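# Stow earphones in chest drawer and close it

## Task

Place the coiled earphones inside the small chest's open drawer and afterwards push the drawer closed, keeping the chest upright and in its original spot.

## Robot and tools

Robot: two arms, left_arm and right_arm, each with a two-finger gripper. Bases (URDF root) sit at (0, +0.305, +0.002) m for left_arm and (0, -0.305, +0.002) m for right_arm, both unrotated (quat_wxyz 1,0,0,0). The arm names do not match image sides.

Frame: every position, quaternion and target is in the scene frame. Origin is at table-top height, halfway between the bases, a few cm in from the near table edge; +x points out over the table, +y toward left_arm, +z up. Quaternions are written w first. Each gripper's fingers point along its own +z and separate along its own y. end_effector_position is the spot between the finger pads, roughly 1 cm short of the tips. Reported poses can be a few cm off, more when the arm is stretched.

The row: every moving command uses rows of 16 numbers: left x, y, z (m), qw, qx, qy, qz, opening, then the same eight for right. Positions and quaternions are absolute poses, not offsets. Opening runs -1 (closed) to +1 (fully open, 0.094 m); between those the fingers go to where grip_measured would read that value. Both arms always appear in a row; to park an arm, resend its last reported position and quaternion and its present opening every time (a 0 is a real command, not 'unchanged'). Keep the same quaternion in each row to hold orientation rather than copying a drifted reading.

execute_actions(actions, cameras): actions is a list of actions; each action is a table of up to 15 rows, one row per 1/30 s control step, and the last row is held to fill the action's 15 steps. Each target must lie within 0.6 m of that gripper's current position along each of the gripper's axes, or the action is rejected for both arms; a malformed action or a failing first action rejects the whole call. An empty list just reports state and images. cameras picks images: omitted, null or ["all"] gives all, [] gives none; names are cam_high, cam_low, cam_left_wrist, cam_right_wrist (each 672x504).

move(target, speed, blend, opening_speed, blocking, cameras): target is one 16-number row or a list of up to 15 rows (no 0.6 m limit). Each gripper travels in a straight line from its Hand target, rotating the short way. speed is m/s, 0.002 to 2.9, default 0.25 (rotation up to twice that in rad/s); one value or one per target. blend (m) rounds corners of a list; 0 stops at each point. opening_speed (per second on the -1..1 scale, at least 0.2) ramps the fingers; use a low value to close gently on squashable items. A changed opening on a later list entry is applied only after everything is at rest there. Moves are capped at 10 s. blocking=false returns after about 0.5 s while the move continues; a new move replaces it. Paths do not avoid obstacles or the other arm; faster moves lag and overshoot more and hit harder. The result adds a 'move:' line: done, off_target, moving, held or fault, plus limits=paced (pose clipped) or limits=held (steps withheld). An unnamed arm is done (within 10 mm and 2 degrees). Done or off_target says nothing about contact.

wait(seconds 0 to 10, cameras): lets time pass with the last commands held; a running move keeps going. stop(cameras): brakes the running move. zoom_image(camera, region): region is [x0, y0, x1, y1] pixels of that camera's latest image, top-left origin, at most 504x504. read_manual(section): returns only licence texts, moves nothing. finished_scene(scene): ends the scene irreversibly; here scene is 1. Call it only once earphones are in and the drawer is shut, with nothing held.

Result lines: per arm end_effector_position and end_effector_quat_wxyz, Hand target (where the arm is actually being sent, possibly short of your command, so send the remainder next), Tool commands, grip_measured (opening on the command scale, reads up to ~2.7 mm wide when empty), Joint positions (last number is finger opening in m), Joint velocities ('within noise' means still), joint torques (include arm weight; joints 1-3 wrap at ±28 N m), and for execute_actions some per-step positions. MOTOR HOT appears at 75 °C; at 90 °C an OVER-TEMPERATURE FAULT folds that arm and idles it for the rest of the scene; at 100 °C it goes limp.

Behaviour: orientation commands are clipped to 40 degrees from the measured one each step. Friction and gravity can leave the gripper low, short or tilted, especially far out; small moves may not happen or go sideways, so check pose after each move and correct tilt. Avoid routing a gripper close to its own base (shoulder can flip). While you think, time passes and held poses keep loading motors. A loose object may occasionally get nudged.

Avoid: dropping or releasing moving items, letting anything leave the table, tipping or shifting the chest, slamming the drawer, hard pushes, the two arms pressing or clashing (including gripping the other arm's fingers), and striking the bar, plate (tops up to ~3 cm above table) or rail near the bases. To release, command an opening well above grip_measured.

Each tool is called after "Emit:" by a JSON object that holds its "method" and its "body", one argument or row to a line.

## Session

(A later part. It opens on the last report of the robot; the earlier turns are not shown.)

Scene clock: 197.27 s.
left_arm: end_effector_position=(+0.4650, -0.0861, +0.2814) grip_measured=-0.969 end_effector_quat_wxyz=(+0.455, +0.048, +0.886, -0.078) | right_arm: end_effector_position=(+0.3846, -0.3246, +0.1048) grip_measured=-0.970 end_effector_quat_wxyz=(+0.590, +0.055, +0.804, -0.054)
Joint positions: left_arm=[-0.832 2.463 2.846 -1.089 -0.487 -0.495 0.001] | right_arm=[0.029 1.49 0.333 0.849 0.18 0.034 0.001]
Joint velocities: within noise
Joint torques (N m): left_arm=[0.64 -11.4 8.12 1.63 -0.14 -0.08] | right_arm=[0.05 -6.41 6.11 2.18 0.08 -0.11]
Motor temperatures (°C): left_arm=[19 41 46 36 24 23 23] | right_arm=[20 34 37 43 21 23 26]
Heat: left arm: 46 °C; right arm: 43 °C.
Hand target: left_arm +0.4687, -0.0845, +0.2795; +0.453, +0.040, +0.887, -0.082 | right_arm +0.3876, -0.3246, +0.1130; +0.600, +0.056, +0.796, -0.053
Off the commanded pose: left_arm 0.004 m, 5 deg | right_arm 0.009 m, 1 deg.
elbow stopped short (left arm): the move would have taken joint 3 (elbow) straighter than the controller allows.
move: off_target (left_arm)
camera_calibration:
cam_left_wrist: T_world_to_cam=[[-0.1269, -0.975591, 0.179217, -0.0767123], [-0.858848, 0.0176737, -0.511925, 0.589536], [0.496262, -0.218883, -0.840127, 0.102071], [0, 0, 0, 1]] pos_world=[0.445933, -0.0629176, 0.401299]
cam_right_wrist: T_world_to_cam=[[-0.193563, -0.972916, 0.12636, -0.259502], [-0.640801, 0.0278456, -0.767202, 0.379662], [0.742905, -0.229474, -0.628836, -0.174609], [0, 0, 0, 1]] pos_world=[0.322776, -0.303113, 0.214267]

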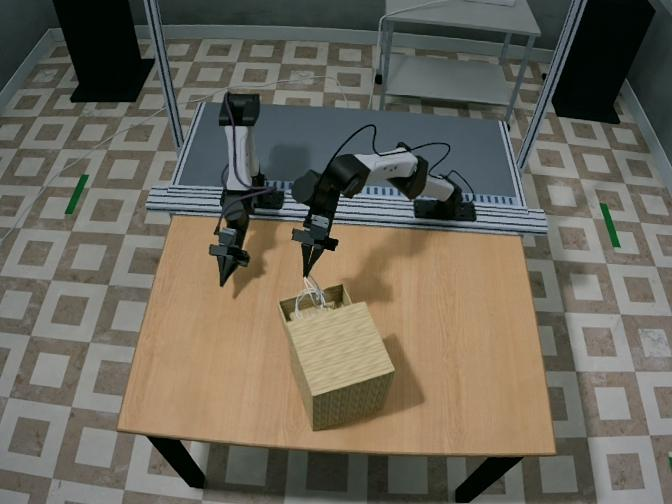

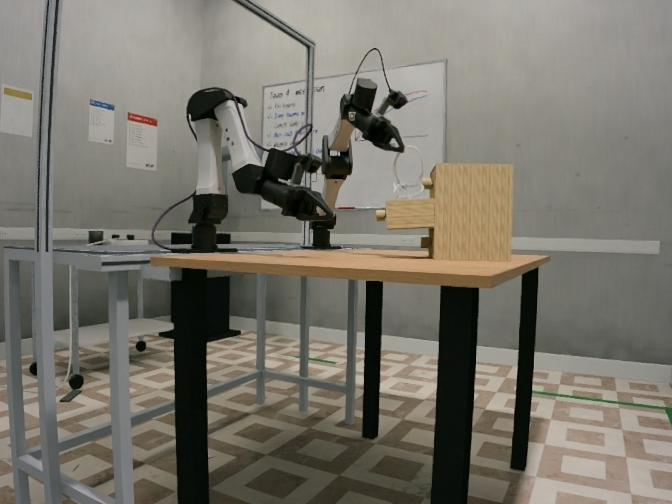

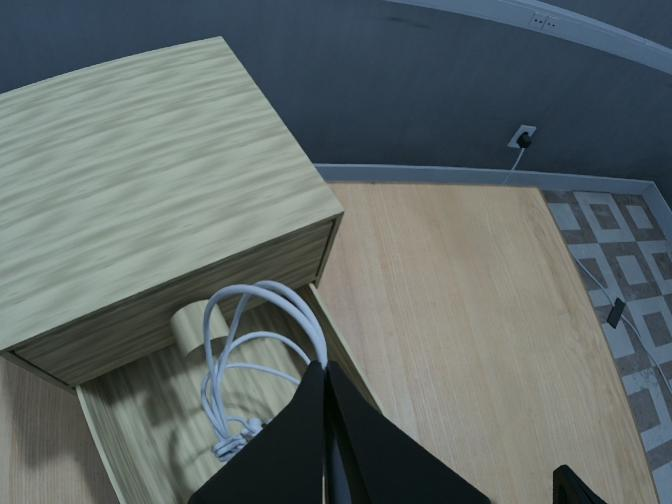

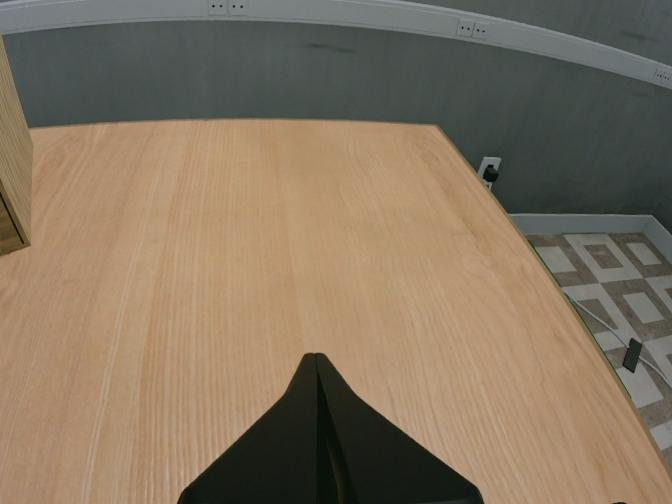

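Emit:
{"method": "move", "body": {
  "target": [
    [0.463,-0.085,0.23,0.44,0.04,0.893,-0.08,-1,0.3877,-0.3246,0.1131,0.600,0.056,0.796,-0.053,-1],
    [0.452,-0.083,0.165,0.41,0.033,0.907,-0.07,-1,0.3877,-0.3246,0.1131,0.600,0.056,0.796,-0.053,-1]
  ],
  "speed": 0.1
}}

Emit:
{"method": "zoom_image", "body": {
  "camera": "cam_low",
  "region": [350, 110, 480, 240]
}}

Emit:
{"method": "zoom_image", "body": {
  "camera": "cam_high",
  "region": [260, 240, 390, 340]
}}

Scene clock: 209.70 s.
left_arm: end_effector_position=(+0.4571, -0.0793, +0.1434) grip_measured=-0.969 end_effector_quat_wxyz=(+0.401, +0.039, +0.914, -0.046) | right_arm: end_effector_position=(+0.3846, -0.3246, +0.1048) grip_measured=-0.970 end_effector_quat_wxyz=(+0.590, +0.055, +0.804, -0.054)
Joint positions: left_arm=[-0.832 2.283 2.043 -0.624 -0.479 -0.567 0.001] | right_arm=[0.029 1.49 0.333 0.849 0.18 0.034 0.001]
Joint velocities: within noise
Joint torques (N m): left_arm=[-0.73 -16.58 6.37 1.66 -0.12 -0.07] | right_arm=[0.08 -6.41 6.11 2.17 0.08 -0.11]
Motor temperatures (°C): left_arm=[19 45 46 36 24 23 23] | right_arm=[20 34 37 43 21 23 26]
Heat: left arm: 46 °C; right arm: 43 °C.
Hand target: left_arm +0.4521, -0.0828, +0.1647; +0.410, +0.033, +0.909, -0.070 | right_arm +0.3876, -0.3246, +0.1130; +0.600, +0.056, +0.796, -0.053
Off the commanded pose: left_arm 0.022 m, 3 deg | right_arm 0.009 m, 1 deg.
move: off_target (left_arm)
camera_calibration:
cam_left_wrist: T_world_to_cam=[[-0.0694115, -0.988399, 0.135087, -0.0671818], [-0.914568, 0.00896538, -0.404332, 0.52128], [0.39843, -0.151612, -0.904581, 0.0508953], [0, 0, 0, 1]] pos_world=[0.451804, -0.0633596, 0.265884]
cam_right_wrist: T_world_to_cam=[[-0.193563, -0.972916, 0.12636, -0.259502], [-0.640801, 0.0278456, -0.767202, 0.379662], [0.742905, -0.229474, -0.628836, -0.174609], [0, 0, 0, 1]] pos_world=[0.322776, -0.303113, 0.214267]

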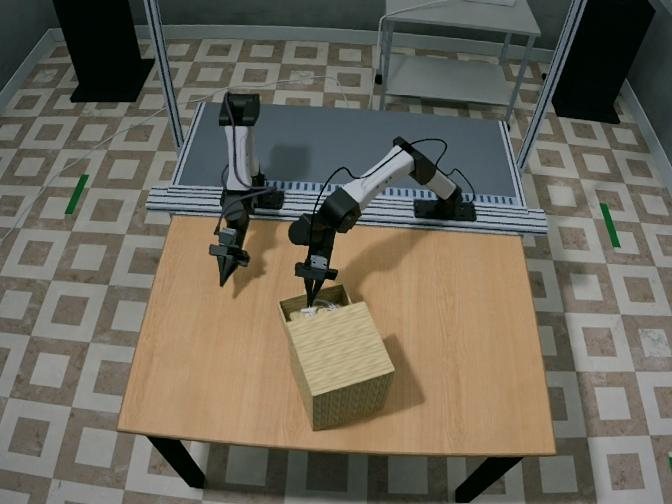

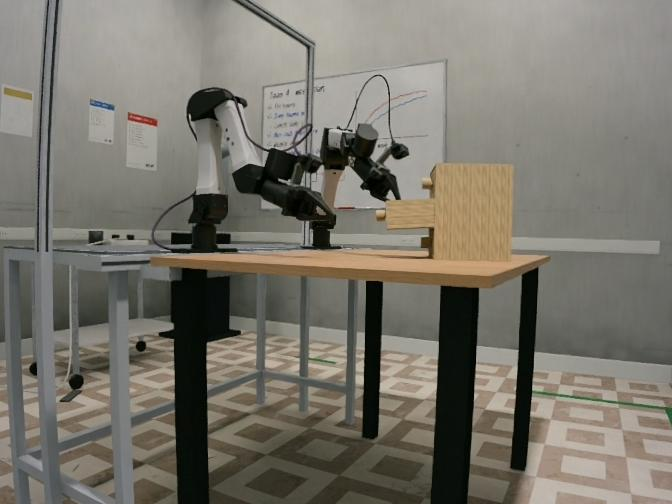

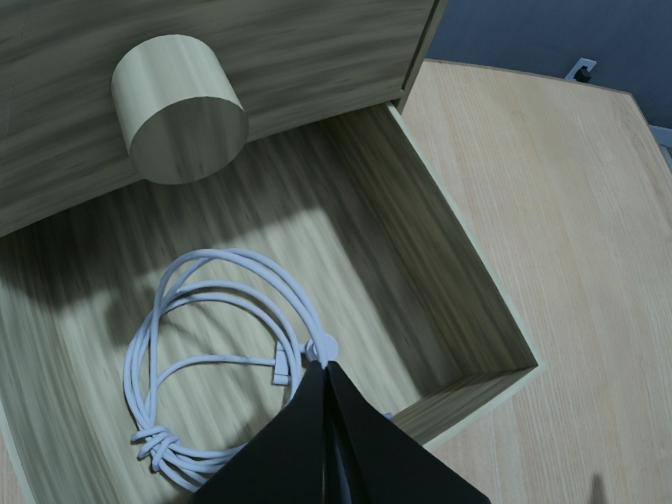

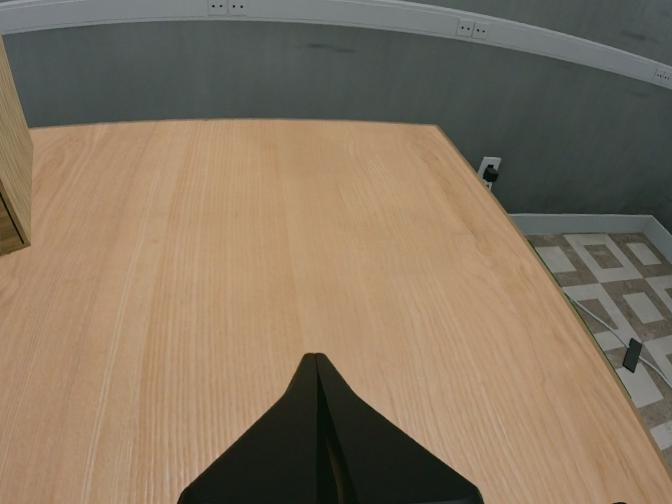

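Scaled by 3.877 from the camera's 672x504 image, which has a finer 960x720 frame.

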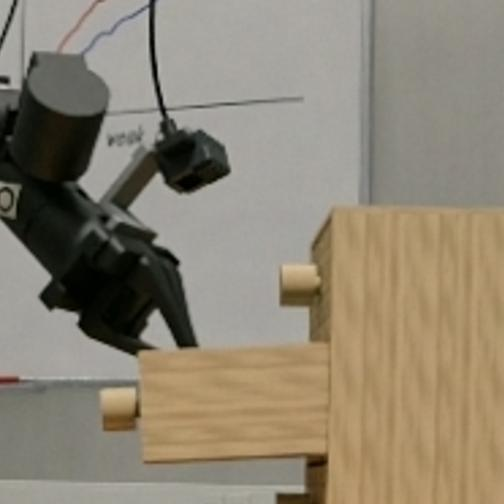

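Scaled by 3.877 from the camera's 672x504 image, which has a finer 960x720 frame.

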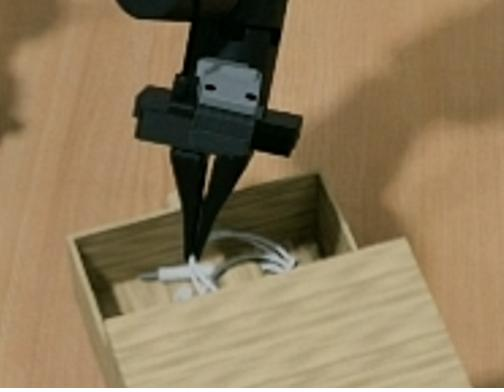

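Emit:
{"method": "move", "body": {
  "target": [
    [0.452,-0.083,0.1647,0.410,0.033,0.909,-0.07,-0.5,0.3877,-0.3246,0.1131,0.600,0.056,0.796,-0.053,-1]
  ],
  "opening_speed": 0.8,
  "cameras": ["cam_left_wrist"]
}}

Emit:
{"method": "move", "body": {
  "target": [
    [0.43,-0.08,0.27,0.410,0.033,0.909,-0.07,-0.5,0.3877,-0.3246,0.1131,0.600,0.056,0.796,-0.053,-1]
  ],
  "speed": 0.12
}}

Scene clock: 217.77 s.
left_arm: end_effector_position=(+0.4579, -0.0801, +0.1445) grip_measured=-0.503 end_effector_quat_wxyz=(+0.403, +0.037, +0.913, -0.049) | right_arm: end_effector_position=(+0.3846, -0.3246, +0.1048) grip_measured=-0.970 end_effector_quat_wxyz=(+0.590, +0.055, +0.804, -0.054)
Joint positions: left_arm=[-0.832 2.283 2.043 -0.617 -0.479 -0.569 0.023] | right_arm=[0.029 1.49 0.333 0.849 0.18 0.034 0.001]
Joint velocities: within noise
Joint torques (N m): left_arm=[-0.75 -16.5 6.56 1.58 -0.11 -0.07] | right_arm=[0.08 -6.41 6.11 2.17 0.08 -0.11]
Motor temperatures (°C): left_arm=[19 51 46 36 24 23 23] | right_arm=[20 34 37 43 20 23 26]
Heat: left arm: 51 °C; right arm: 43 °C.
Hand target: left_arm +0.4522, -0.0829, +0.1644; +0.410, +0.033, +0.909, -0.070 | right_arm +0.3876, -0.3246, +0.1130; +0.600, +0.056, +0.796, -0.053
Off the commanded pose: left_arm 0.021 m, 3 deg | right_arm 0.009 m, 1 deg.
move: off_target (left_arm)
camera_calibration:
cam_left_wrist: T_world_to_cam=[[-0.0687346, -0.9876, 0.141148, -0.0692695], [-0.912787, 0.00515866, -0.408403, 0.521974], [0.402611, -0.156909, -0.901823, 0.0486143], [0, 0, 0, 1]] pos_world=[0.452117, -0.0634752, 0.266795]
Images, in order (width x height): cam_left_wrist 672x504.

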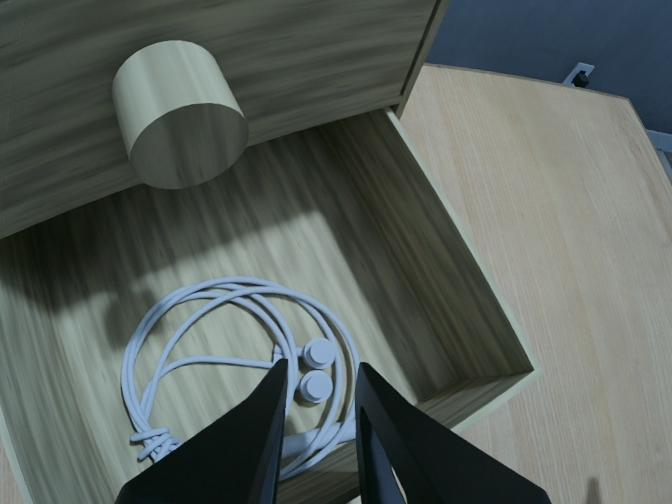

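Scene clock: 219.83 s.
left_arm: end_effector_position=(+0.4303, -0.0757, +0.2706) grip_measured=-0.503 end_effector_quat_wxyz=(+0.409, +0.037, +0.909, -0.069) | right_arm: end_effector_position=(+0.3846, -0.3246, +0.1048) grip_measured=-0.970 end_effector_quat_wxyz=(+0.590, +0.055, +0.804, -0.054)
Joint positions: left_arm=[-0.862 2.317 2.612 -1.126 -0.478 -0.592 0.023] | right_arm=[0.029 1.49 0.333 0.849 0.18 0.034 0.001]
Joint velocities: within noise
Joint torques (N m): left_arm=[-0.81 -10.14 9.13 1.49 -0.32 -0.08] | right_arm=[0.06 -6.38 6.13 2.17 0.07 -0.11]
Motor temperatures (°C): left_arm=[19 51 46 36 24 23 22] | right_arm=[20 34 37 43 20 23 26]
Heat: left arm: 51 °C; right arm: 43 °C.
Hand target: left_arm +0.4298, -0.0800, +0.2699; +0.411, +0.033, +0.908, -0.071 | right_arm +0.3876, -0.3246, +0.1130; +0.600, +0.056, +0.796, -0.053
Off the commanded pose: left_arm 0.004 m, 1 deg | right_arm 0.009 m, 1 deg.
move: done
camera_calibration:
cam_left_wrist: T_world_to_cam=[[-0.0865527, -0.980475, 0.176569, -0.0859887], [-0.907243, 0.00434703, -0.420585, 0.549106], [0.411605, -0.196593, -0.889906, 0.164175], [0, 0, 0, 1]] pos_world=[0.423155, -0.0544211, 0.392229]
cam_right_wrist: T_world_to_cam=[[-0.193563, -0.972916, 0.12636, -0.259502], [-0.640801, 0.0278456, -0.767202, 0.379662], [0.742905, -0.229474, -0.628836, -0.174609], [0, 0, 0, 1]] pos_world=[0.322776, -0.303113, 0.214267]

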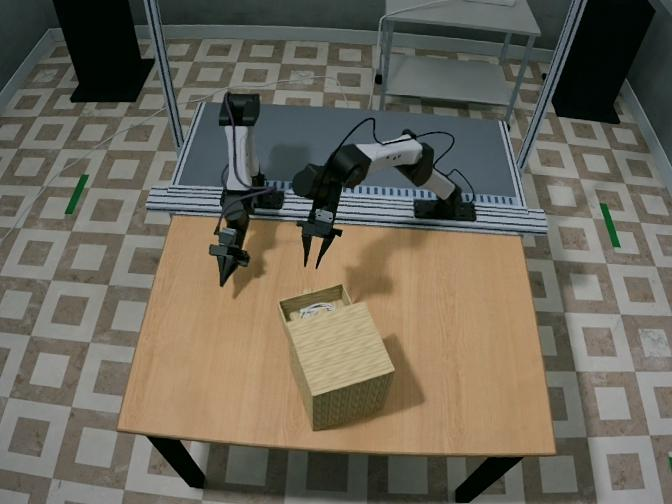

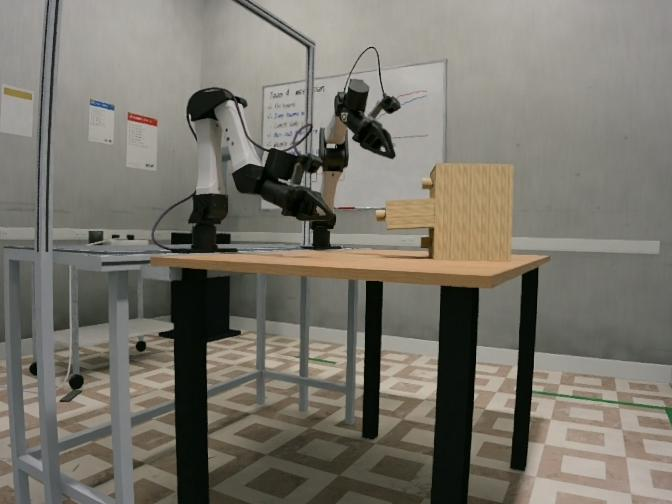

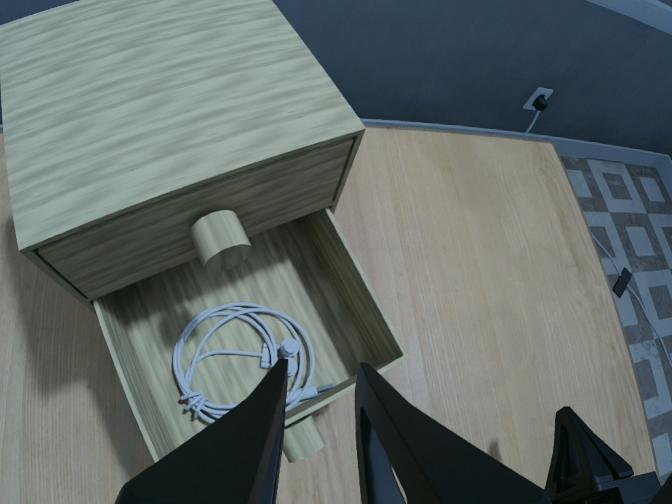

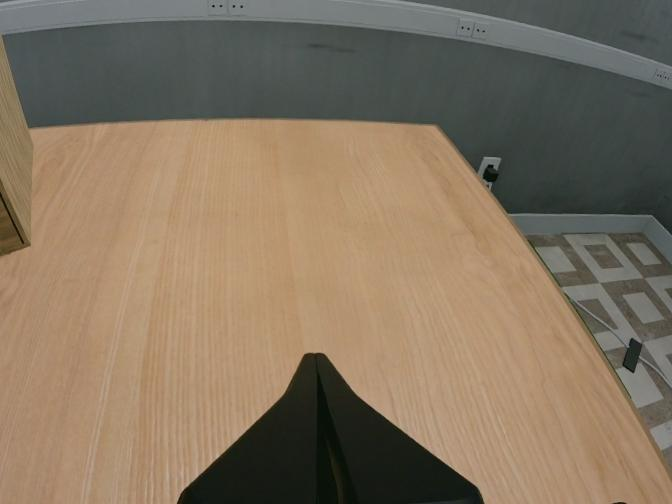

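Emit:
{"method": "move", "body": {
  "target": [
    [0.38,0.3,0.25,0.410,0,0.912,0,-0.5,0.33,-0.2,0.14,0.633,-0.133,0.7545,0.112,-1],
    [0.38,0.3,0.25,0.410,0,0.912,0,-0.5,0.355,-0.097,0.118,0.633,-0.133,0.7545,0.112,-1]
  ]
}}

Emit:
{"method": "zoom_image", "body": {
  "camera": "cam_low",
  "region": [330, 130, 480, 260]
}}

Emit:
{"method": "zoom_image", "body": {
  "camera": "cam_high",
  "region": [240, 240, 370, 340]
}}

Scene clock: 240.40 s.
left_arm: end_effector_position=(+0.3802, +0.2994, +0.2412) grip_measured=-0.503 end_effector_quat_wxyz=(+0.393, -0.005, +0.919, +0.001) | right_arm: end_effector_position=(+0.3491, -0.1023, +0.1066) grip_measured=-0.970 end_effector_quat_wxyz=(+0.618, -0.143, +0.766, +0.105)
Joint positions: left_arm=[-0.026 1.316 1.236 -0.682 -0.025 -0.026 0.023] | right_arm=[0.647 1.653 0.366 1.061 0.287 0.049 0.001]
Joint velocities: within noise
Joint torques (N m): left_arm=[0.42 -6.97 6.86 1.95 0.04 0.16] | right_arm=[0.69 -5.57 6.87 2.38 0.19 -0.03]
Motor temperatures (°C): left_arm=[19 48 45 35 24 23 21] | right_arm=[20 34 37 44 20 23 26]
Heat: left arm: 48 °C; right arm: 44 °C.
Hand target: left_arm +0.3799, +0.3000, +0.2500; +0.410, +0.000, +0.912, +0.000 | right_arm +0.3545, -0.0972, +0.1181; +0.633, -0.133, +0.755, +0.112
Off the commanded pose: left_arm 0.009 m, 2 deg | right_arm 0.014 m, 3 deg.
move: off_target (right_arm)
camera_calibration:
cam_left_wrist: T_world_to_cam=[[0.0499, -0.995357, 0.0823011, 0.257997], [-0.917853, -0.0781908, -0.389144, 0.510868], [0.393772, -0.056122, -0.917493, 0.203692], [0, 0, 0, 1]] pos_world=[0.375819, 0.308176, 0.364454]
cam_right_wrist: T_world_to_cam=[[0.297474, -0.947631, 0.11621, -0.217973], [-0.510327, -0.260697, -0.819514, 0.282663], [0.806892, 0.184479, -0.561152, -0.0832275], [0, 0, 0, 1]] pos_world=[0.276248, -0.117514, 0.210274]

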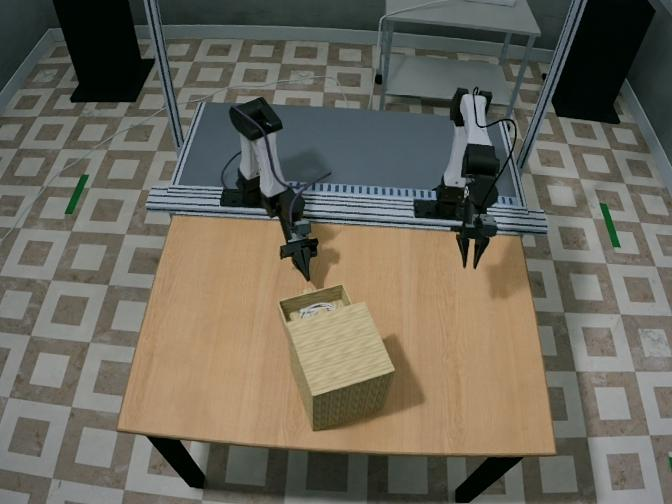

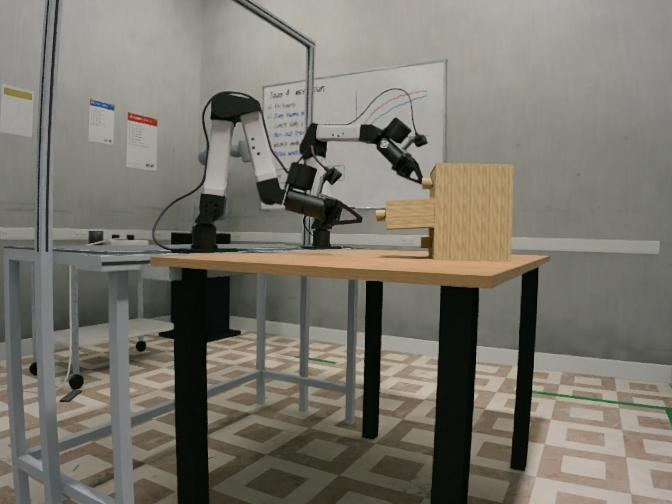

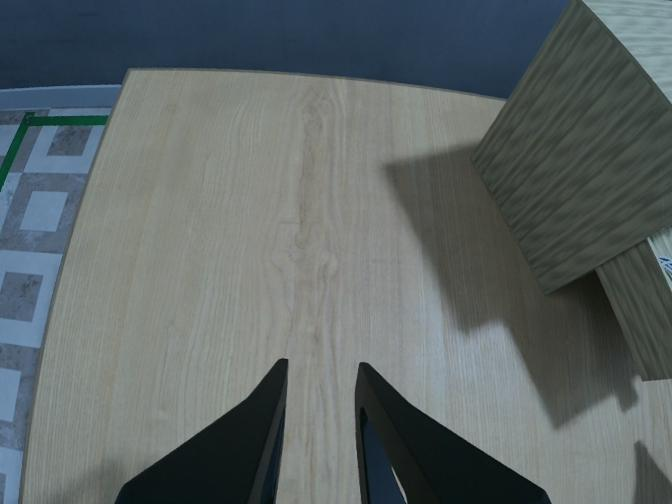

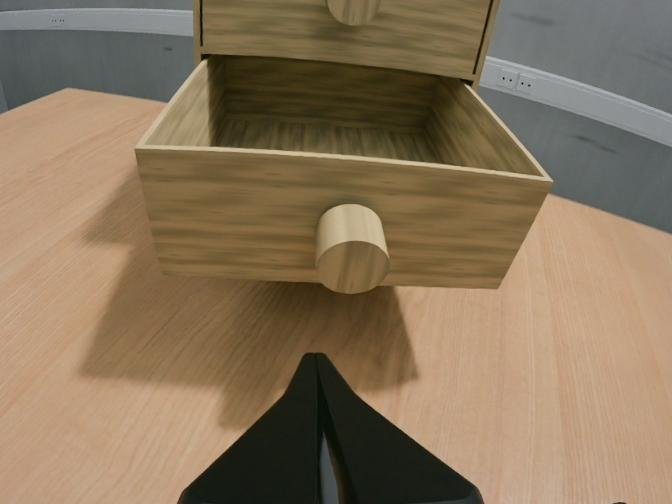

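Scaled by 3.360 from the camera's 672x504 image, which has a finer 960x720 frame.

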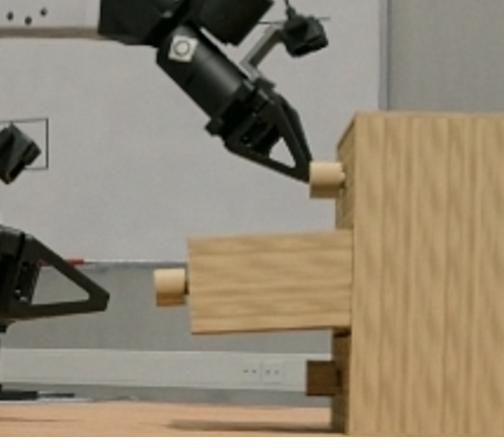

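Scaled by 3.877 from the camera's 672x504 image, which has a finer 960x720 frame.

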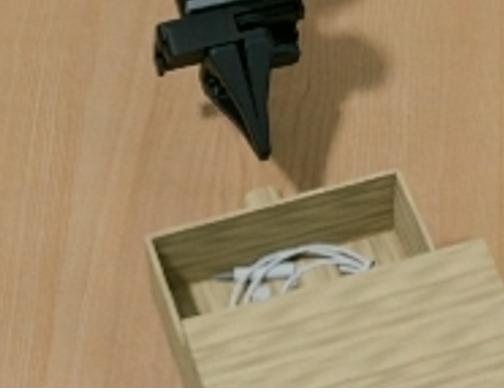

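Emit:
{"method": "move", "body": {
  "target": [
    [0.38,0.3,0.25,0.410,0,0.912,0,-0.5,0.365,-0.112,0.129,0.633,-0.133,0.7545,0.112,-1],
    [0.38,0.3,0.25,0.410,0,0.912,0,-0.5,0.39,-0.102,0.127,0.633,-0.133,0.7545,0.112,-1],
    [0.38,0.3,0.25,0.410,0,0.912,0,-0.5,0.49,-0.065,0.125,0.633,-0.133,0.7545,0.112,-1]
  ],
  "speed": 0.07
}}

Emit:
{"method": "zoom_image", "body": {
  "camera": "cam_low",
  "region": [330, 130, 480, 260]
}}

Scene clock: 258.37 s.
left_arm: end_effector_position=(+0.3805, +0.2993, +0.2414) grip_measured=-0.503 end_effector_quat_wxyz=(+0.394, -0.004, +0.919, +0.001) | right_arm: end_effector_position=(+0.4837, -0.0677, +0.1208) grip_measured=-0.970 end_effector_quat_wxyz=(+0.628, -0.129, +0.760, +0.107)
Joint positions: left_arm=[-0.026 1.316 1.236 -0.681 -0.025 -0.025 0.023] | right_arm=[0.51 2.003 0.924 0.886 0.17 0.034 0.001]
Joint velocities: within noise
Joint torques (N m): left_arm=[0.43 -7.01 6.86 1.93 0.05 0.15] | right_arm=[-0.54 -9.66 7.97 2.17 -0.12 -0.17]
Motor temperatures (°C): left_arm=[19 42 45 35 24 22 21] | right_arm=[20 33 37 46 20 23 26]
Heat: left arm: 45 °C; right arm: 46 °C.
Hand target: left_arm +0.3800, +0.3000, +0.2500; +0.410, +0.000, +0.912, +0.000 | right_arm +0.4897, -0.0652, +0.1251; +0.633, -0.133, +0.754, +0.112
Off the commanded pose: left_arm 0.009 m, 2 deg | right_arm 0.008 m, 1 deg.
move: done
camera_calibration:
cam_left_wrist: T_world_to_cam=[[0.0492408, -0.995385, 0.0823623, 0.258113], [-0.917322, -0.07769, -0.390492, 0.511082], [0.395089, -0.0563246, -0.916915, 0.203228], [0, 0, 0, 1]] pos_world=[0.375824, 0.308075, 0.364658]
cam_right_wrist: T_world_to_cam=[[0.277057, -0.955786, 0.0985559, -0.215502], [-0.498901, -0.230758, -0.835374, 0.370424], [0.821181, 0.182276, -0.540775, -0.199767], [0, 0, 0, 1]] pos_world=[0.408556, -0.0840831, 0.222652]

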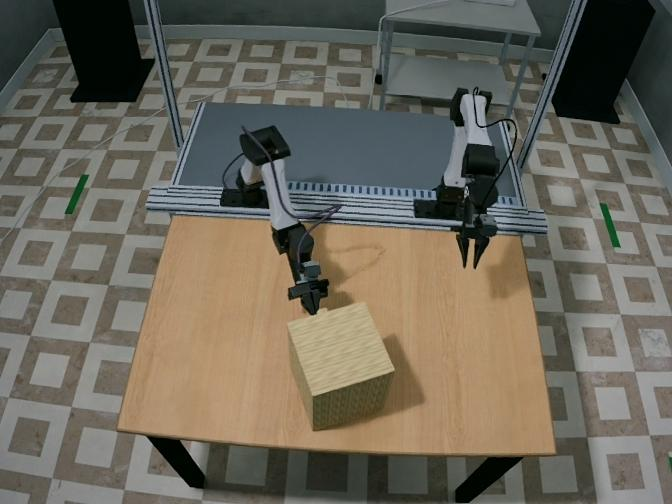

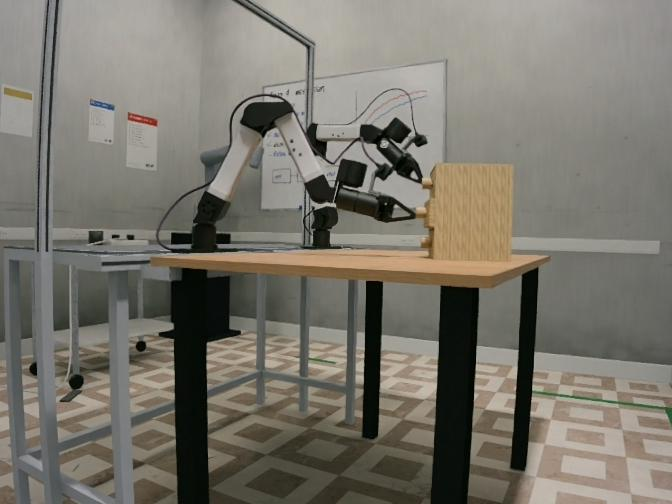

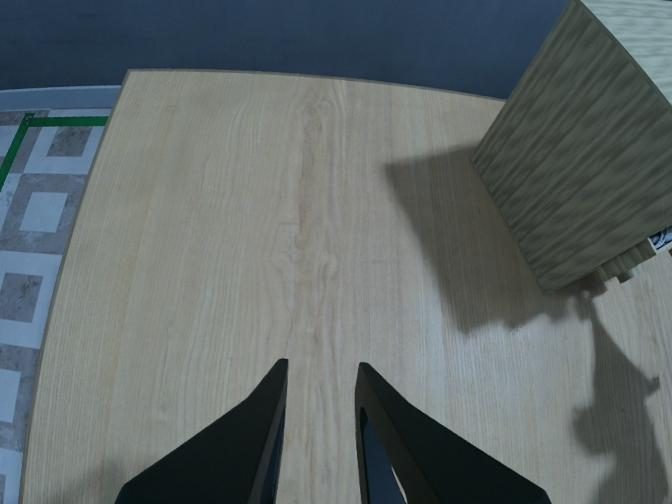

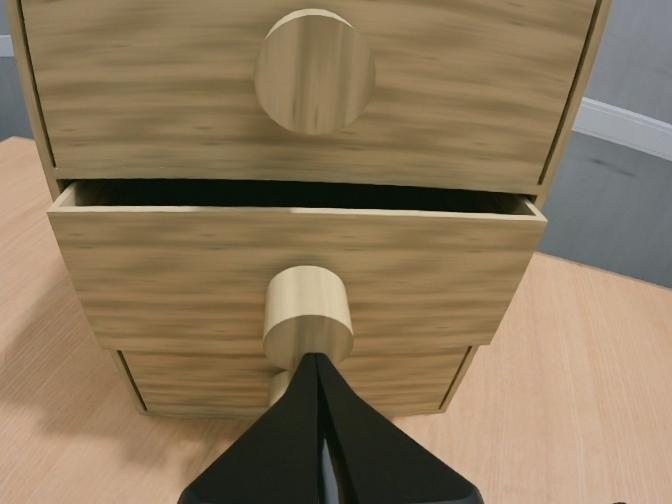

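Scaled by 3.360 from the camera's 672x504 image, which has a finer 960x720 frame.

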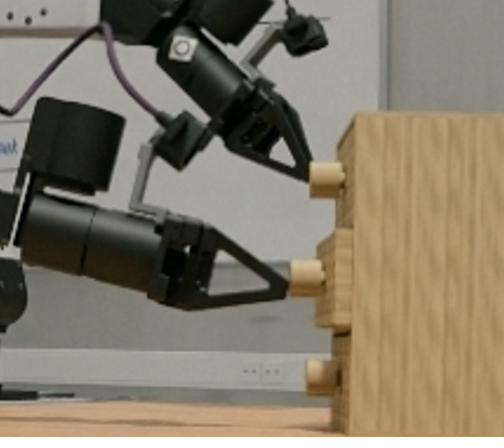

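Emit:
{"method": "move", "body": {
  "target": [
    [0.38,0.3,0.25,0.410,0,0.912,0,-0.5,0.512,-0.058,0.13,0.633,-0.133,0.7545,0.112,-1]
  ],
  "speed": 0.05
}}

Emit:
{"method": "zoom_image", "body": {
  "camera": "cam_low",
  "region": [330, 130, 480, 260]
}}

Scene clock: 266.03 s.
left_arm: end_effector_position=(+0.3805, +0.2993, +0.2415) grip_measured=-0.503 end_effector_quat_wxyz=(+0.394, -0.004, +0.919, +0.001) | right_arm: end_effector_position=(+0.4998, -0.0614, +0.1227) grip_measured=-0.970 end_effector_quat_wxyz=(+0.623, -0.131, +0.764, +0.106)
Joint positions: left_arm=[-0.026 1.316 1.236 -0.681 -0.025 -0.025 0.023] | right_arm=[0.503 2.038 1.01 0.822 0.162 0.032 0.001]
Joint velocities: within noise
Joint torques (N m): left_arm=[0.43 -6.97 6.89 1.93 0.04 0.14] | right_arm=[-0.92 -9.03 10.21 2.19 -0.13 -0.19]
Motor temperatures (°C): left_arm=[19 41 45 35 24 22 21] | right_arm=[20 34 37 45 20 23 26]
Heat: left arm: 45 °C; right arm: 45 °C.
Hand target: left_arm +0.3800, +0.3000, +0.2500; +0.410, +0.000, +0.912, +0.000 | right_arm +0.5110, -0.0585, +0.1301; +0.633, -0.133, +0.754, +0.112
Off the commanded pose: left_arm 0.009 m, 2 deg | right_arm 0.015 m, 2 deg.
move: off_target (right_arm)
camera_calibration:
cam_left_wrist: T_world_to_cam=[[0.0492128, -0.995385, 0.0823799, 0.258104], [-0.917163, -0.0776942, -0.390866, 0.511292], [0.395463, -0.0563202, -0.916754, 0.20308], [0, 0, 0, 1]] pos_world=[0.375925, 0.308075, 0.364759]
cam_right_wrist: T_world_to_cam=[[0.279817, -0.954669, 0.101539, -0.215837], [-0.507827, -0.236937, -0.828234, 0.384706], [0.814748, 0.18019, -0.551106, -0.208787], [0, 0, 0, 1]] pos_world=[0.425868, -0.0772801, 0.225478]

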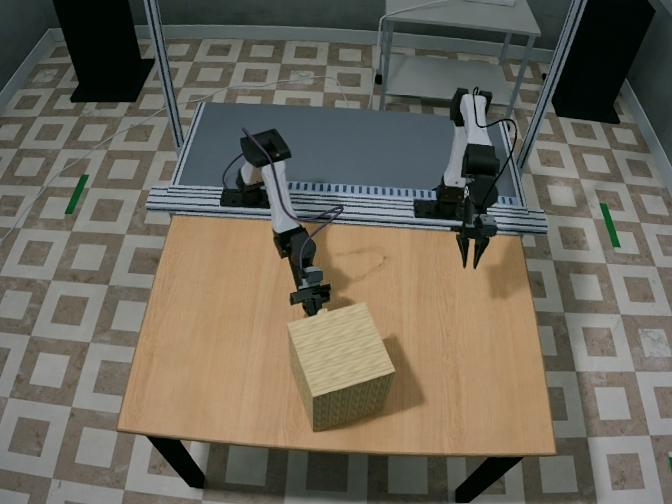

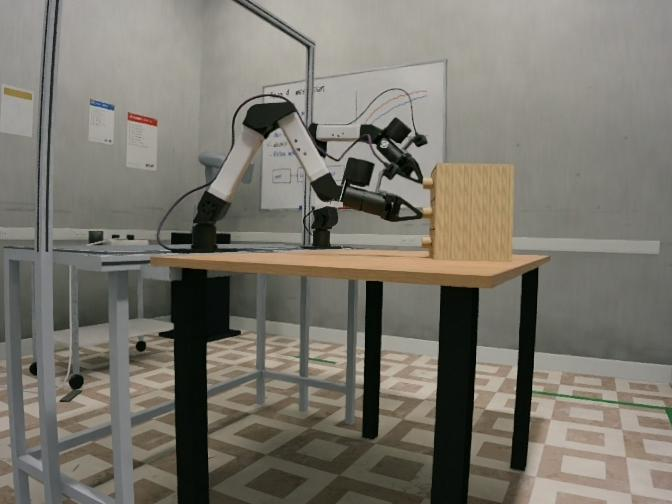

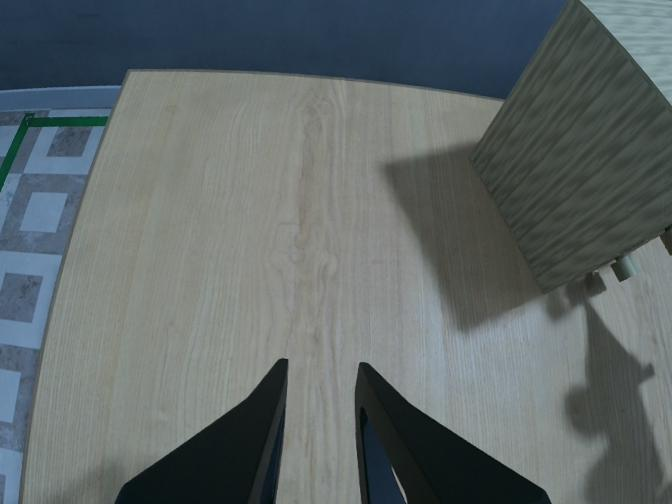

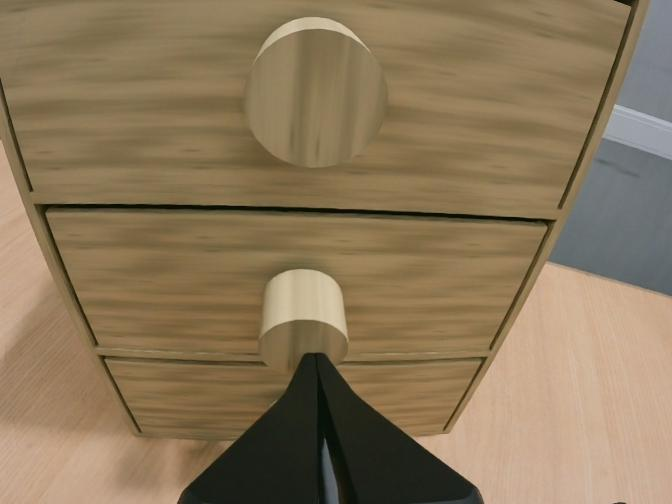

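Scaled by 3.360 from the camera's 672x504 image, which has a finer 960x720 frame.

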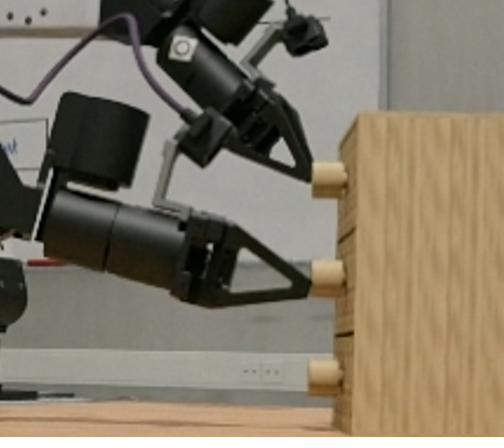

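Emit:
{"method": "move", "body": {
  "target": [
    [0.38,0.3,0.25,0.410,0,0.912,0,-0.5,0.521,-0.055,0.13,0.633,-0.133,0.7545,0.112,-1],
    [0.38,0.3,0.25,0.410,0,0.912,0,-0.5,0.43,-0.09,0.14,0.633,-0.133,0.7545,0.112,-1]
  ],
  "speed": 0.06
}}

Emit:
{"method": "zoom_image", "body": {
  "camera": "cam_low",
  "region": [330, 130, 480, 260]
}}

Scene clock: 275.97 s.
left_arm: end_effector_position=(+0.3806, +0.2993, +0.2416) grip_measured=-0.503 end_effector_quat_wxyz=(+0.394, -0.004, +0.919, +0.001) | right_arm: end_effector_position=(+0.4310, -0.0908, +0.1168) grip_measured=-0.970 end_effector_quat_wxyz=(+0.609, -0.141, +0.773, +0.106)
Joint positions: left_arm=[-0.026 1.316 1.236 -0.68 -0.025 -0.025 0.023] | right_arm=[0.519 1.821 0.69 0.89 0.161 0.031 0.001]
Joint velocities: within noise
Joint torques (N m): left_arm=[0.43 -7.01 6.86 1.92 0.05 0.14] | right_arm=[0.64 -12.66 4.94 2.42 0.17 -0.11]
Motor temperatures (°C): left_arm=[19 39 45 36 24 22 21] | right_arm=[20 35 37 45 20 23 26]
Heat: left arm: 45 °C; right arm: 45 °C.
Hand target: left_arm +0.3800, +0.3000, +0.2500; +0.410, +0.000, +0.912, +0.000 | right_arm +0.4301, -0.0901, +0.1395; +0.633, -0.133, +0.755, +0.112
Off the commanded pose: left_arm 0.008 m, 2 deg | right_arm 0.023 m, 4 deg.
move: off_target (right_arm)
camera_calibration:
cam_left_wrist: T_world_to_cam=[[0.0491781, -0.995385, 0.0823999, 0.25811], [-0.917024, -0.0776902, -0.391192, 0.511359], [0.395789, -0.0563246, -0.916613, 0.202908], [0, 0, 0, 1]] pos_world=[0.375926, 0.308075, 0.364759]
cam_right_wrist: T_world_to_cam=[[0.298172, -0.948165, 0.109894, -0.232335], [-0.529271, -0.260046, -0.807619, 0.342636], [0.794333, 0.182645, -0.579375, -0.13843], [0, 0, 0, 1]] pos_world=[0.360583, -0.105907, 0.222049]

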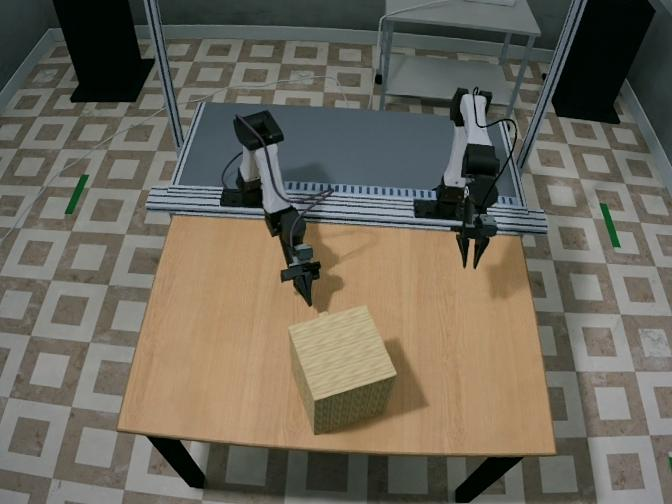

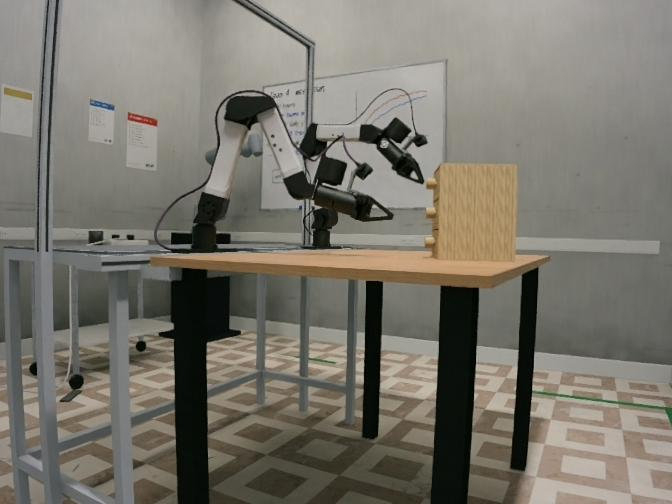

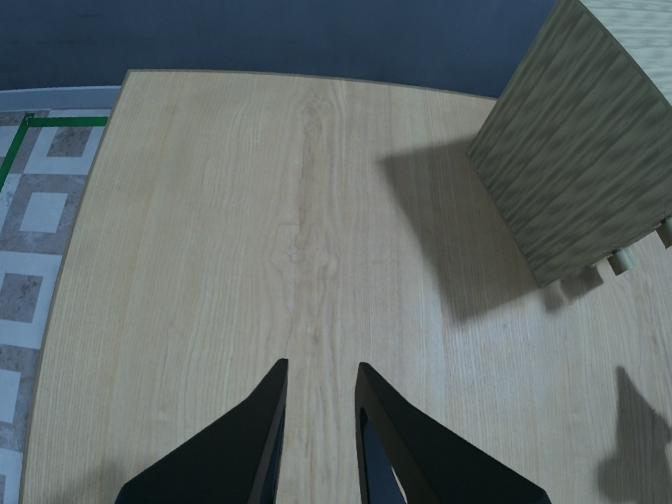

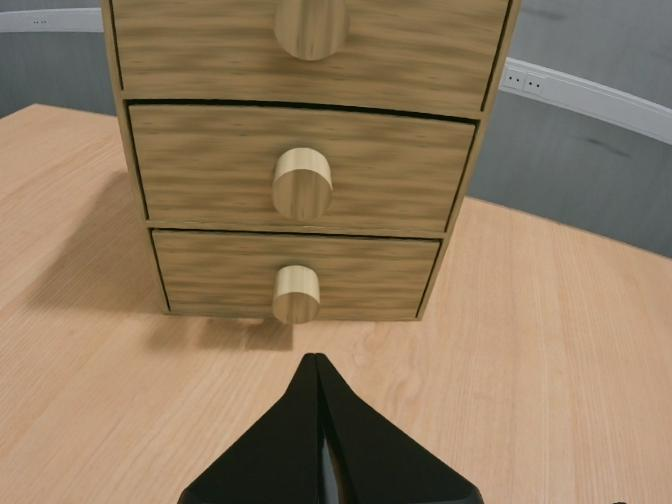

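Scaled by 3.360 from the camera's 672x504 image, which has a finer 960x720 frame.

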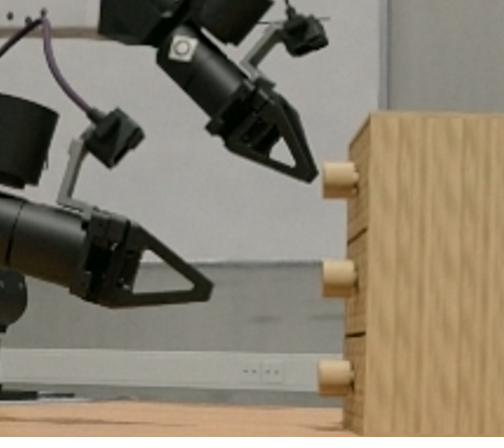

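Emit:
{"method": "finished_scene", "body": {
  "scene": 1
}}

The scene is finished: the task was done.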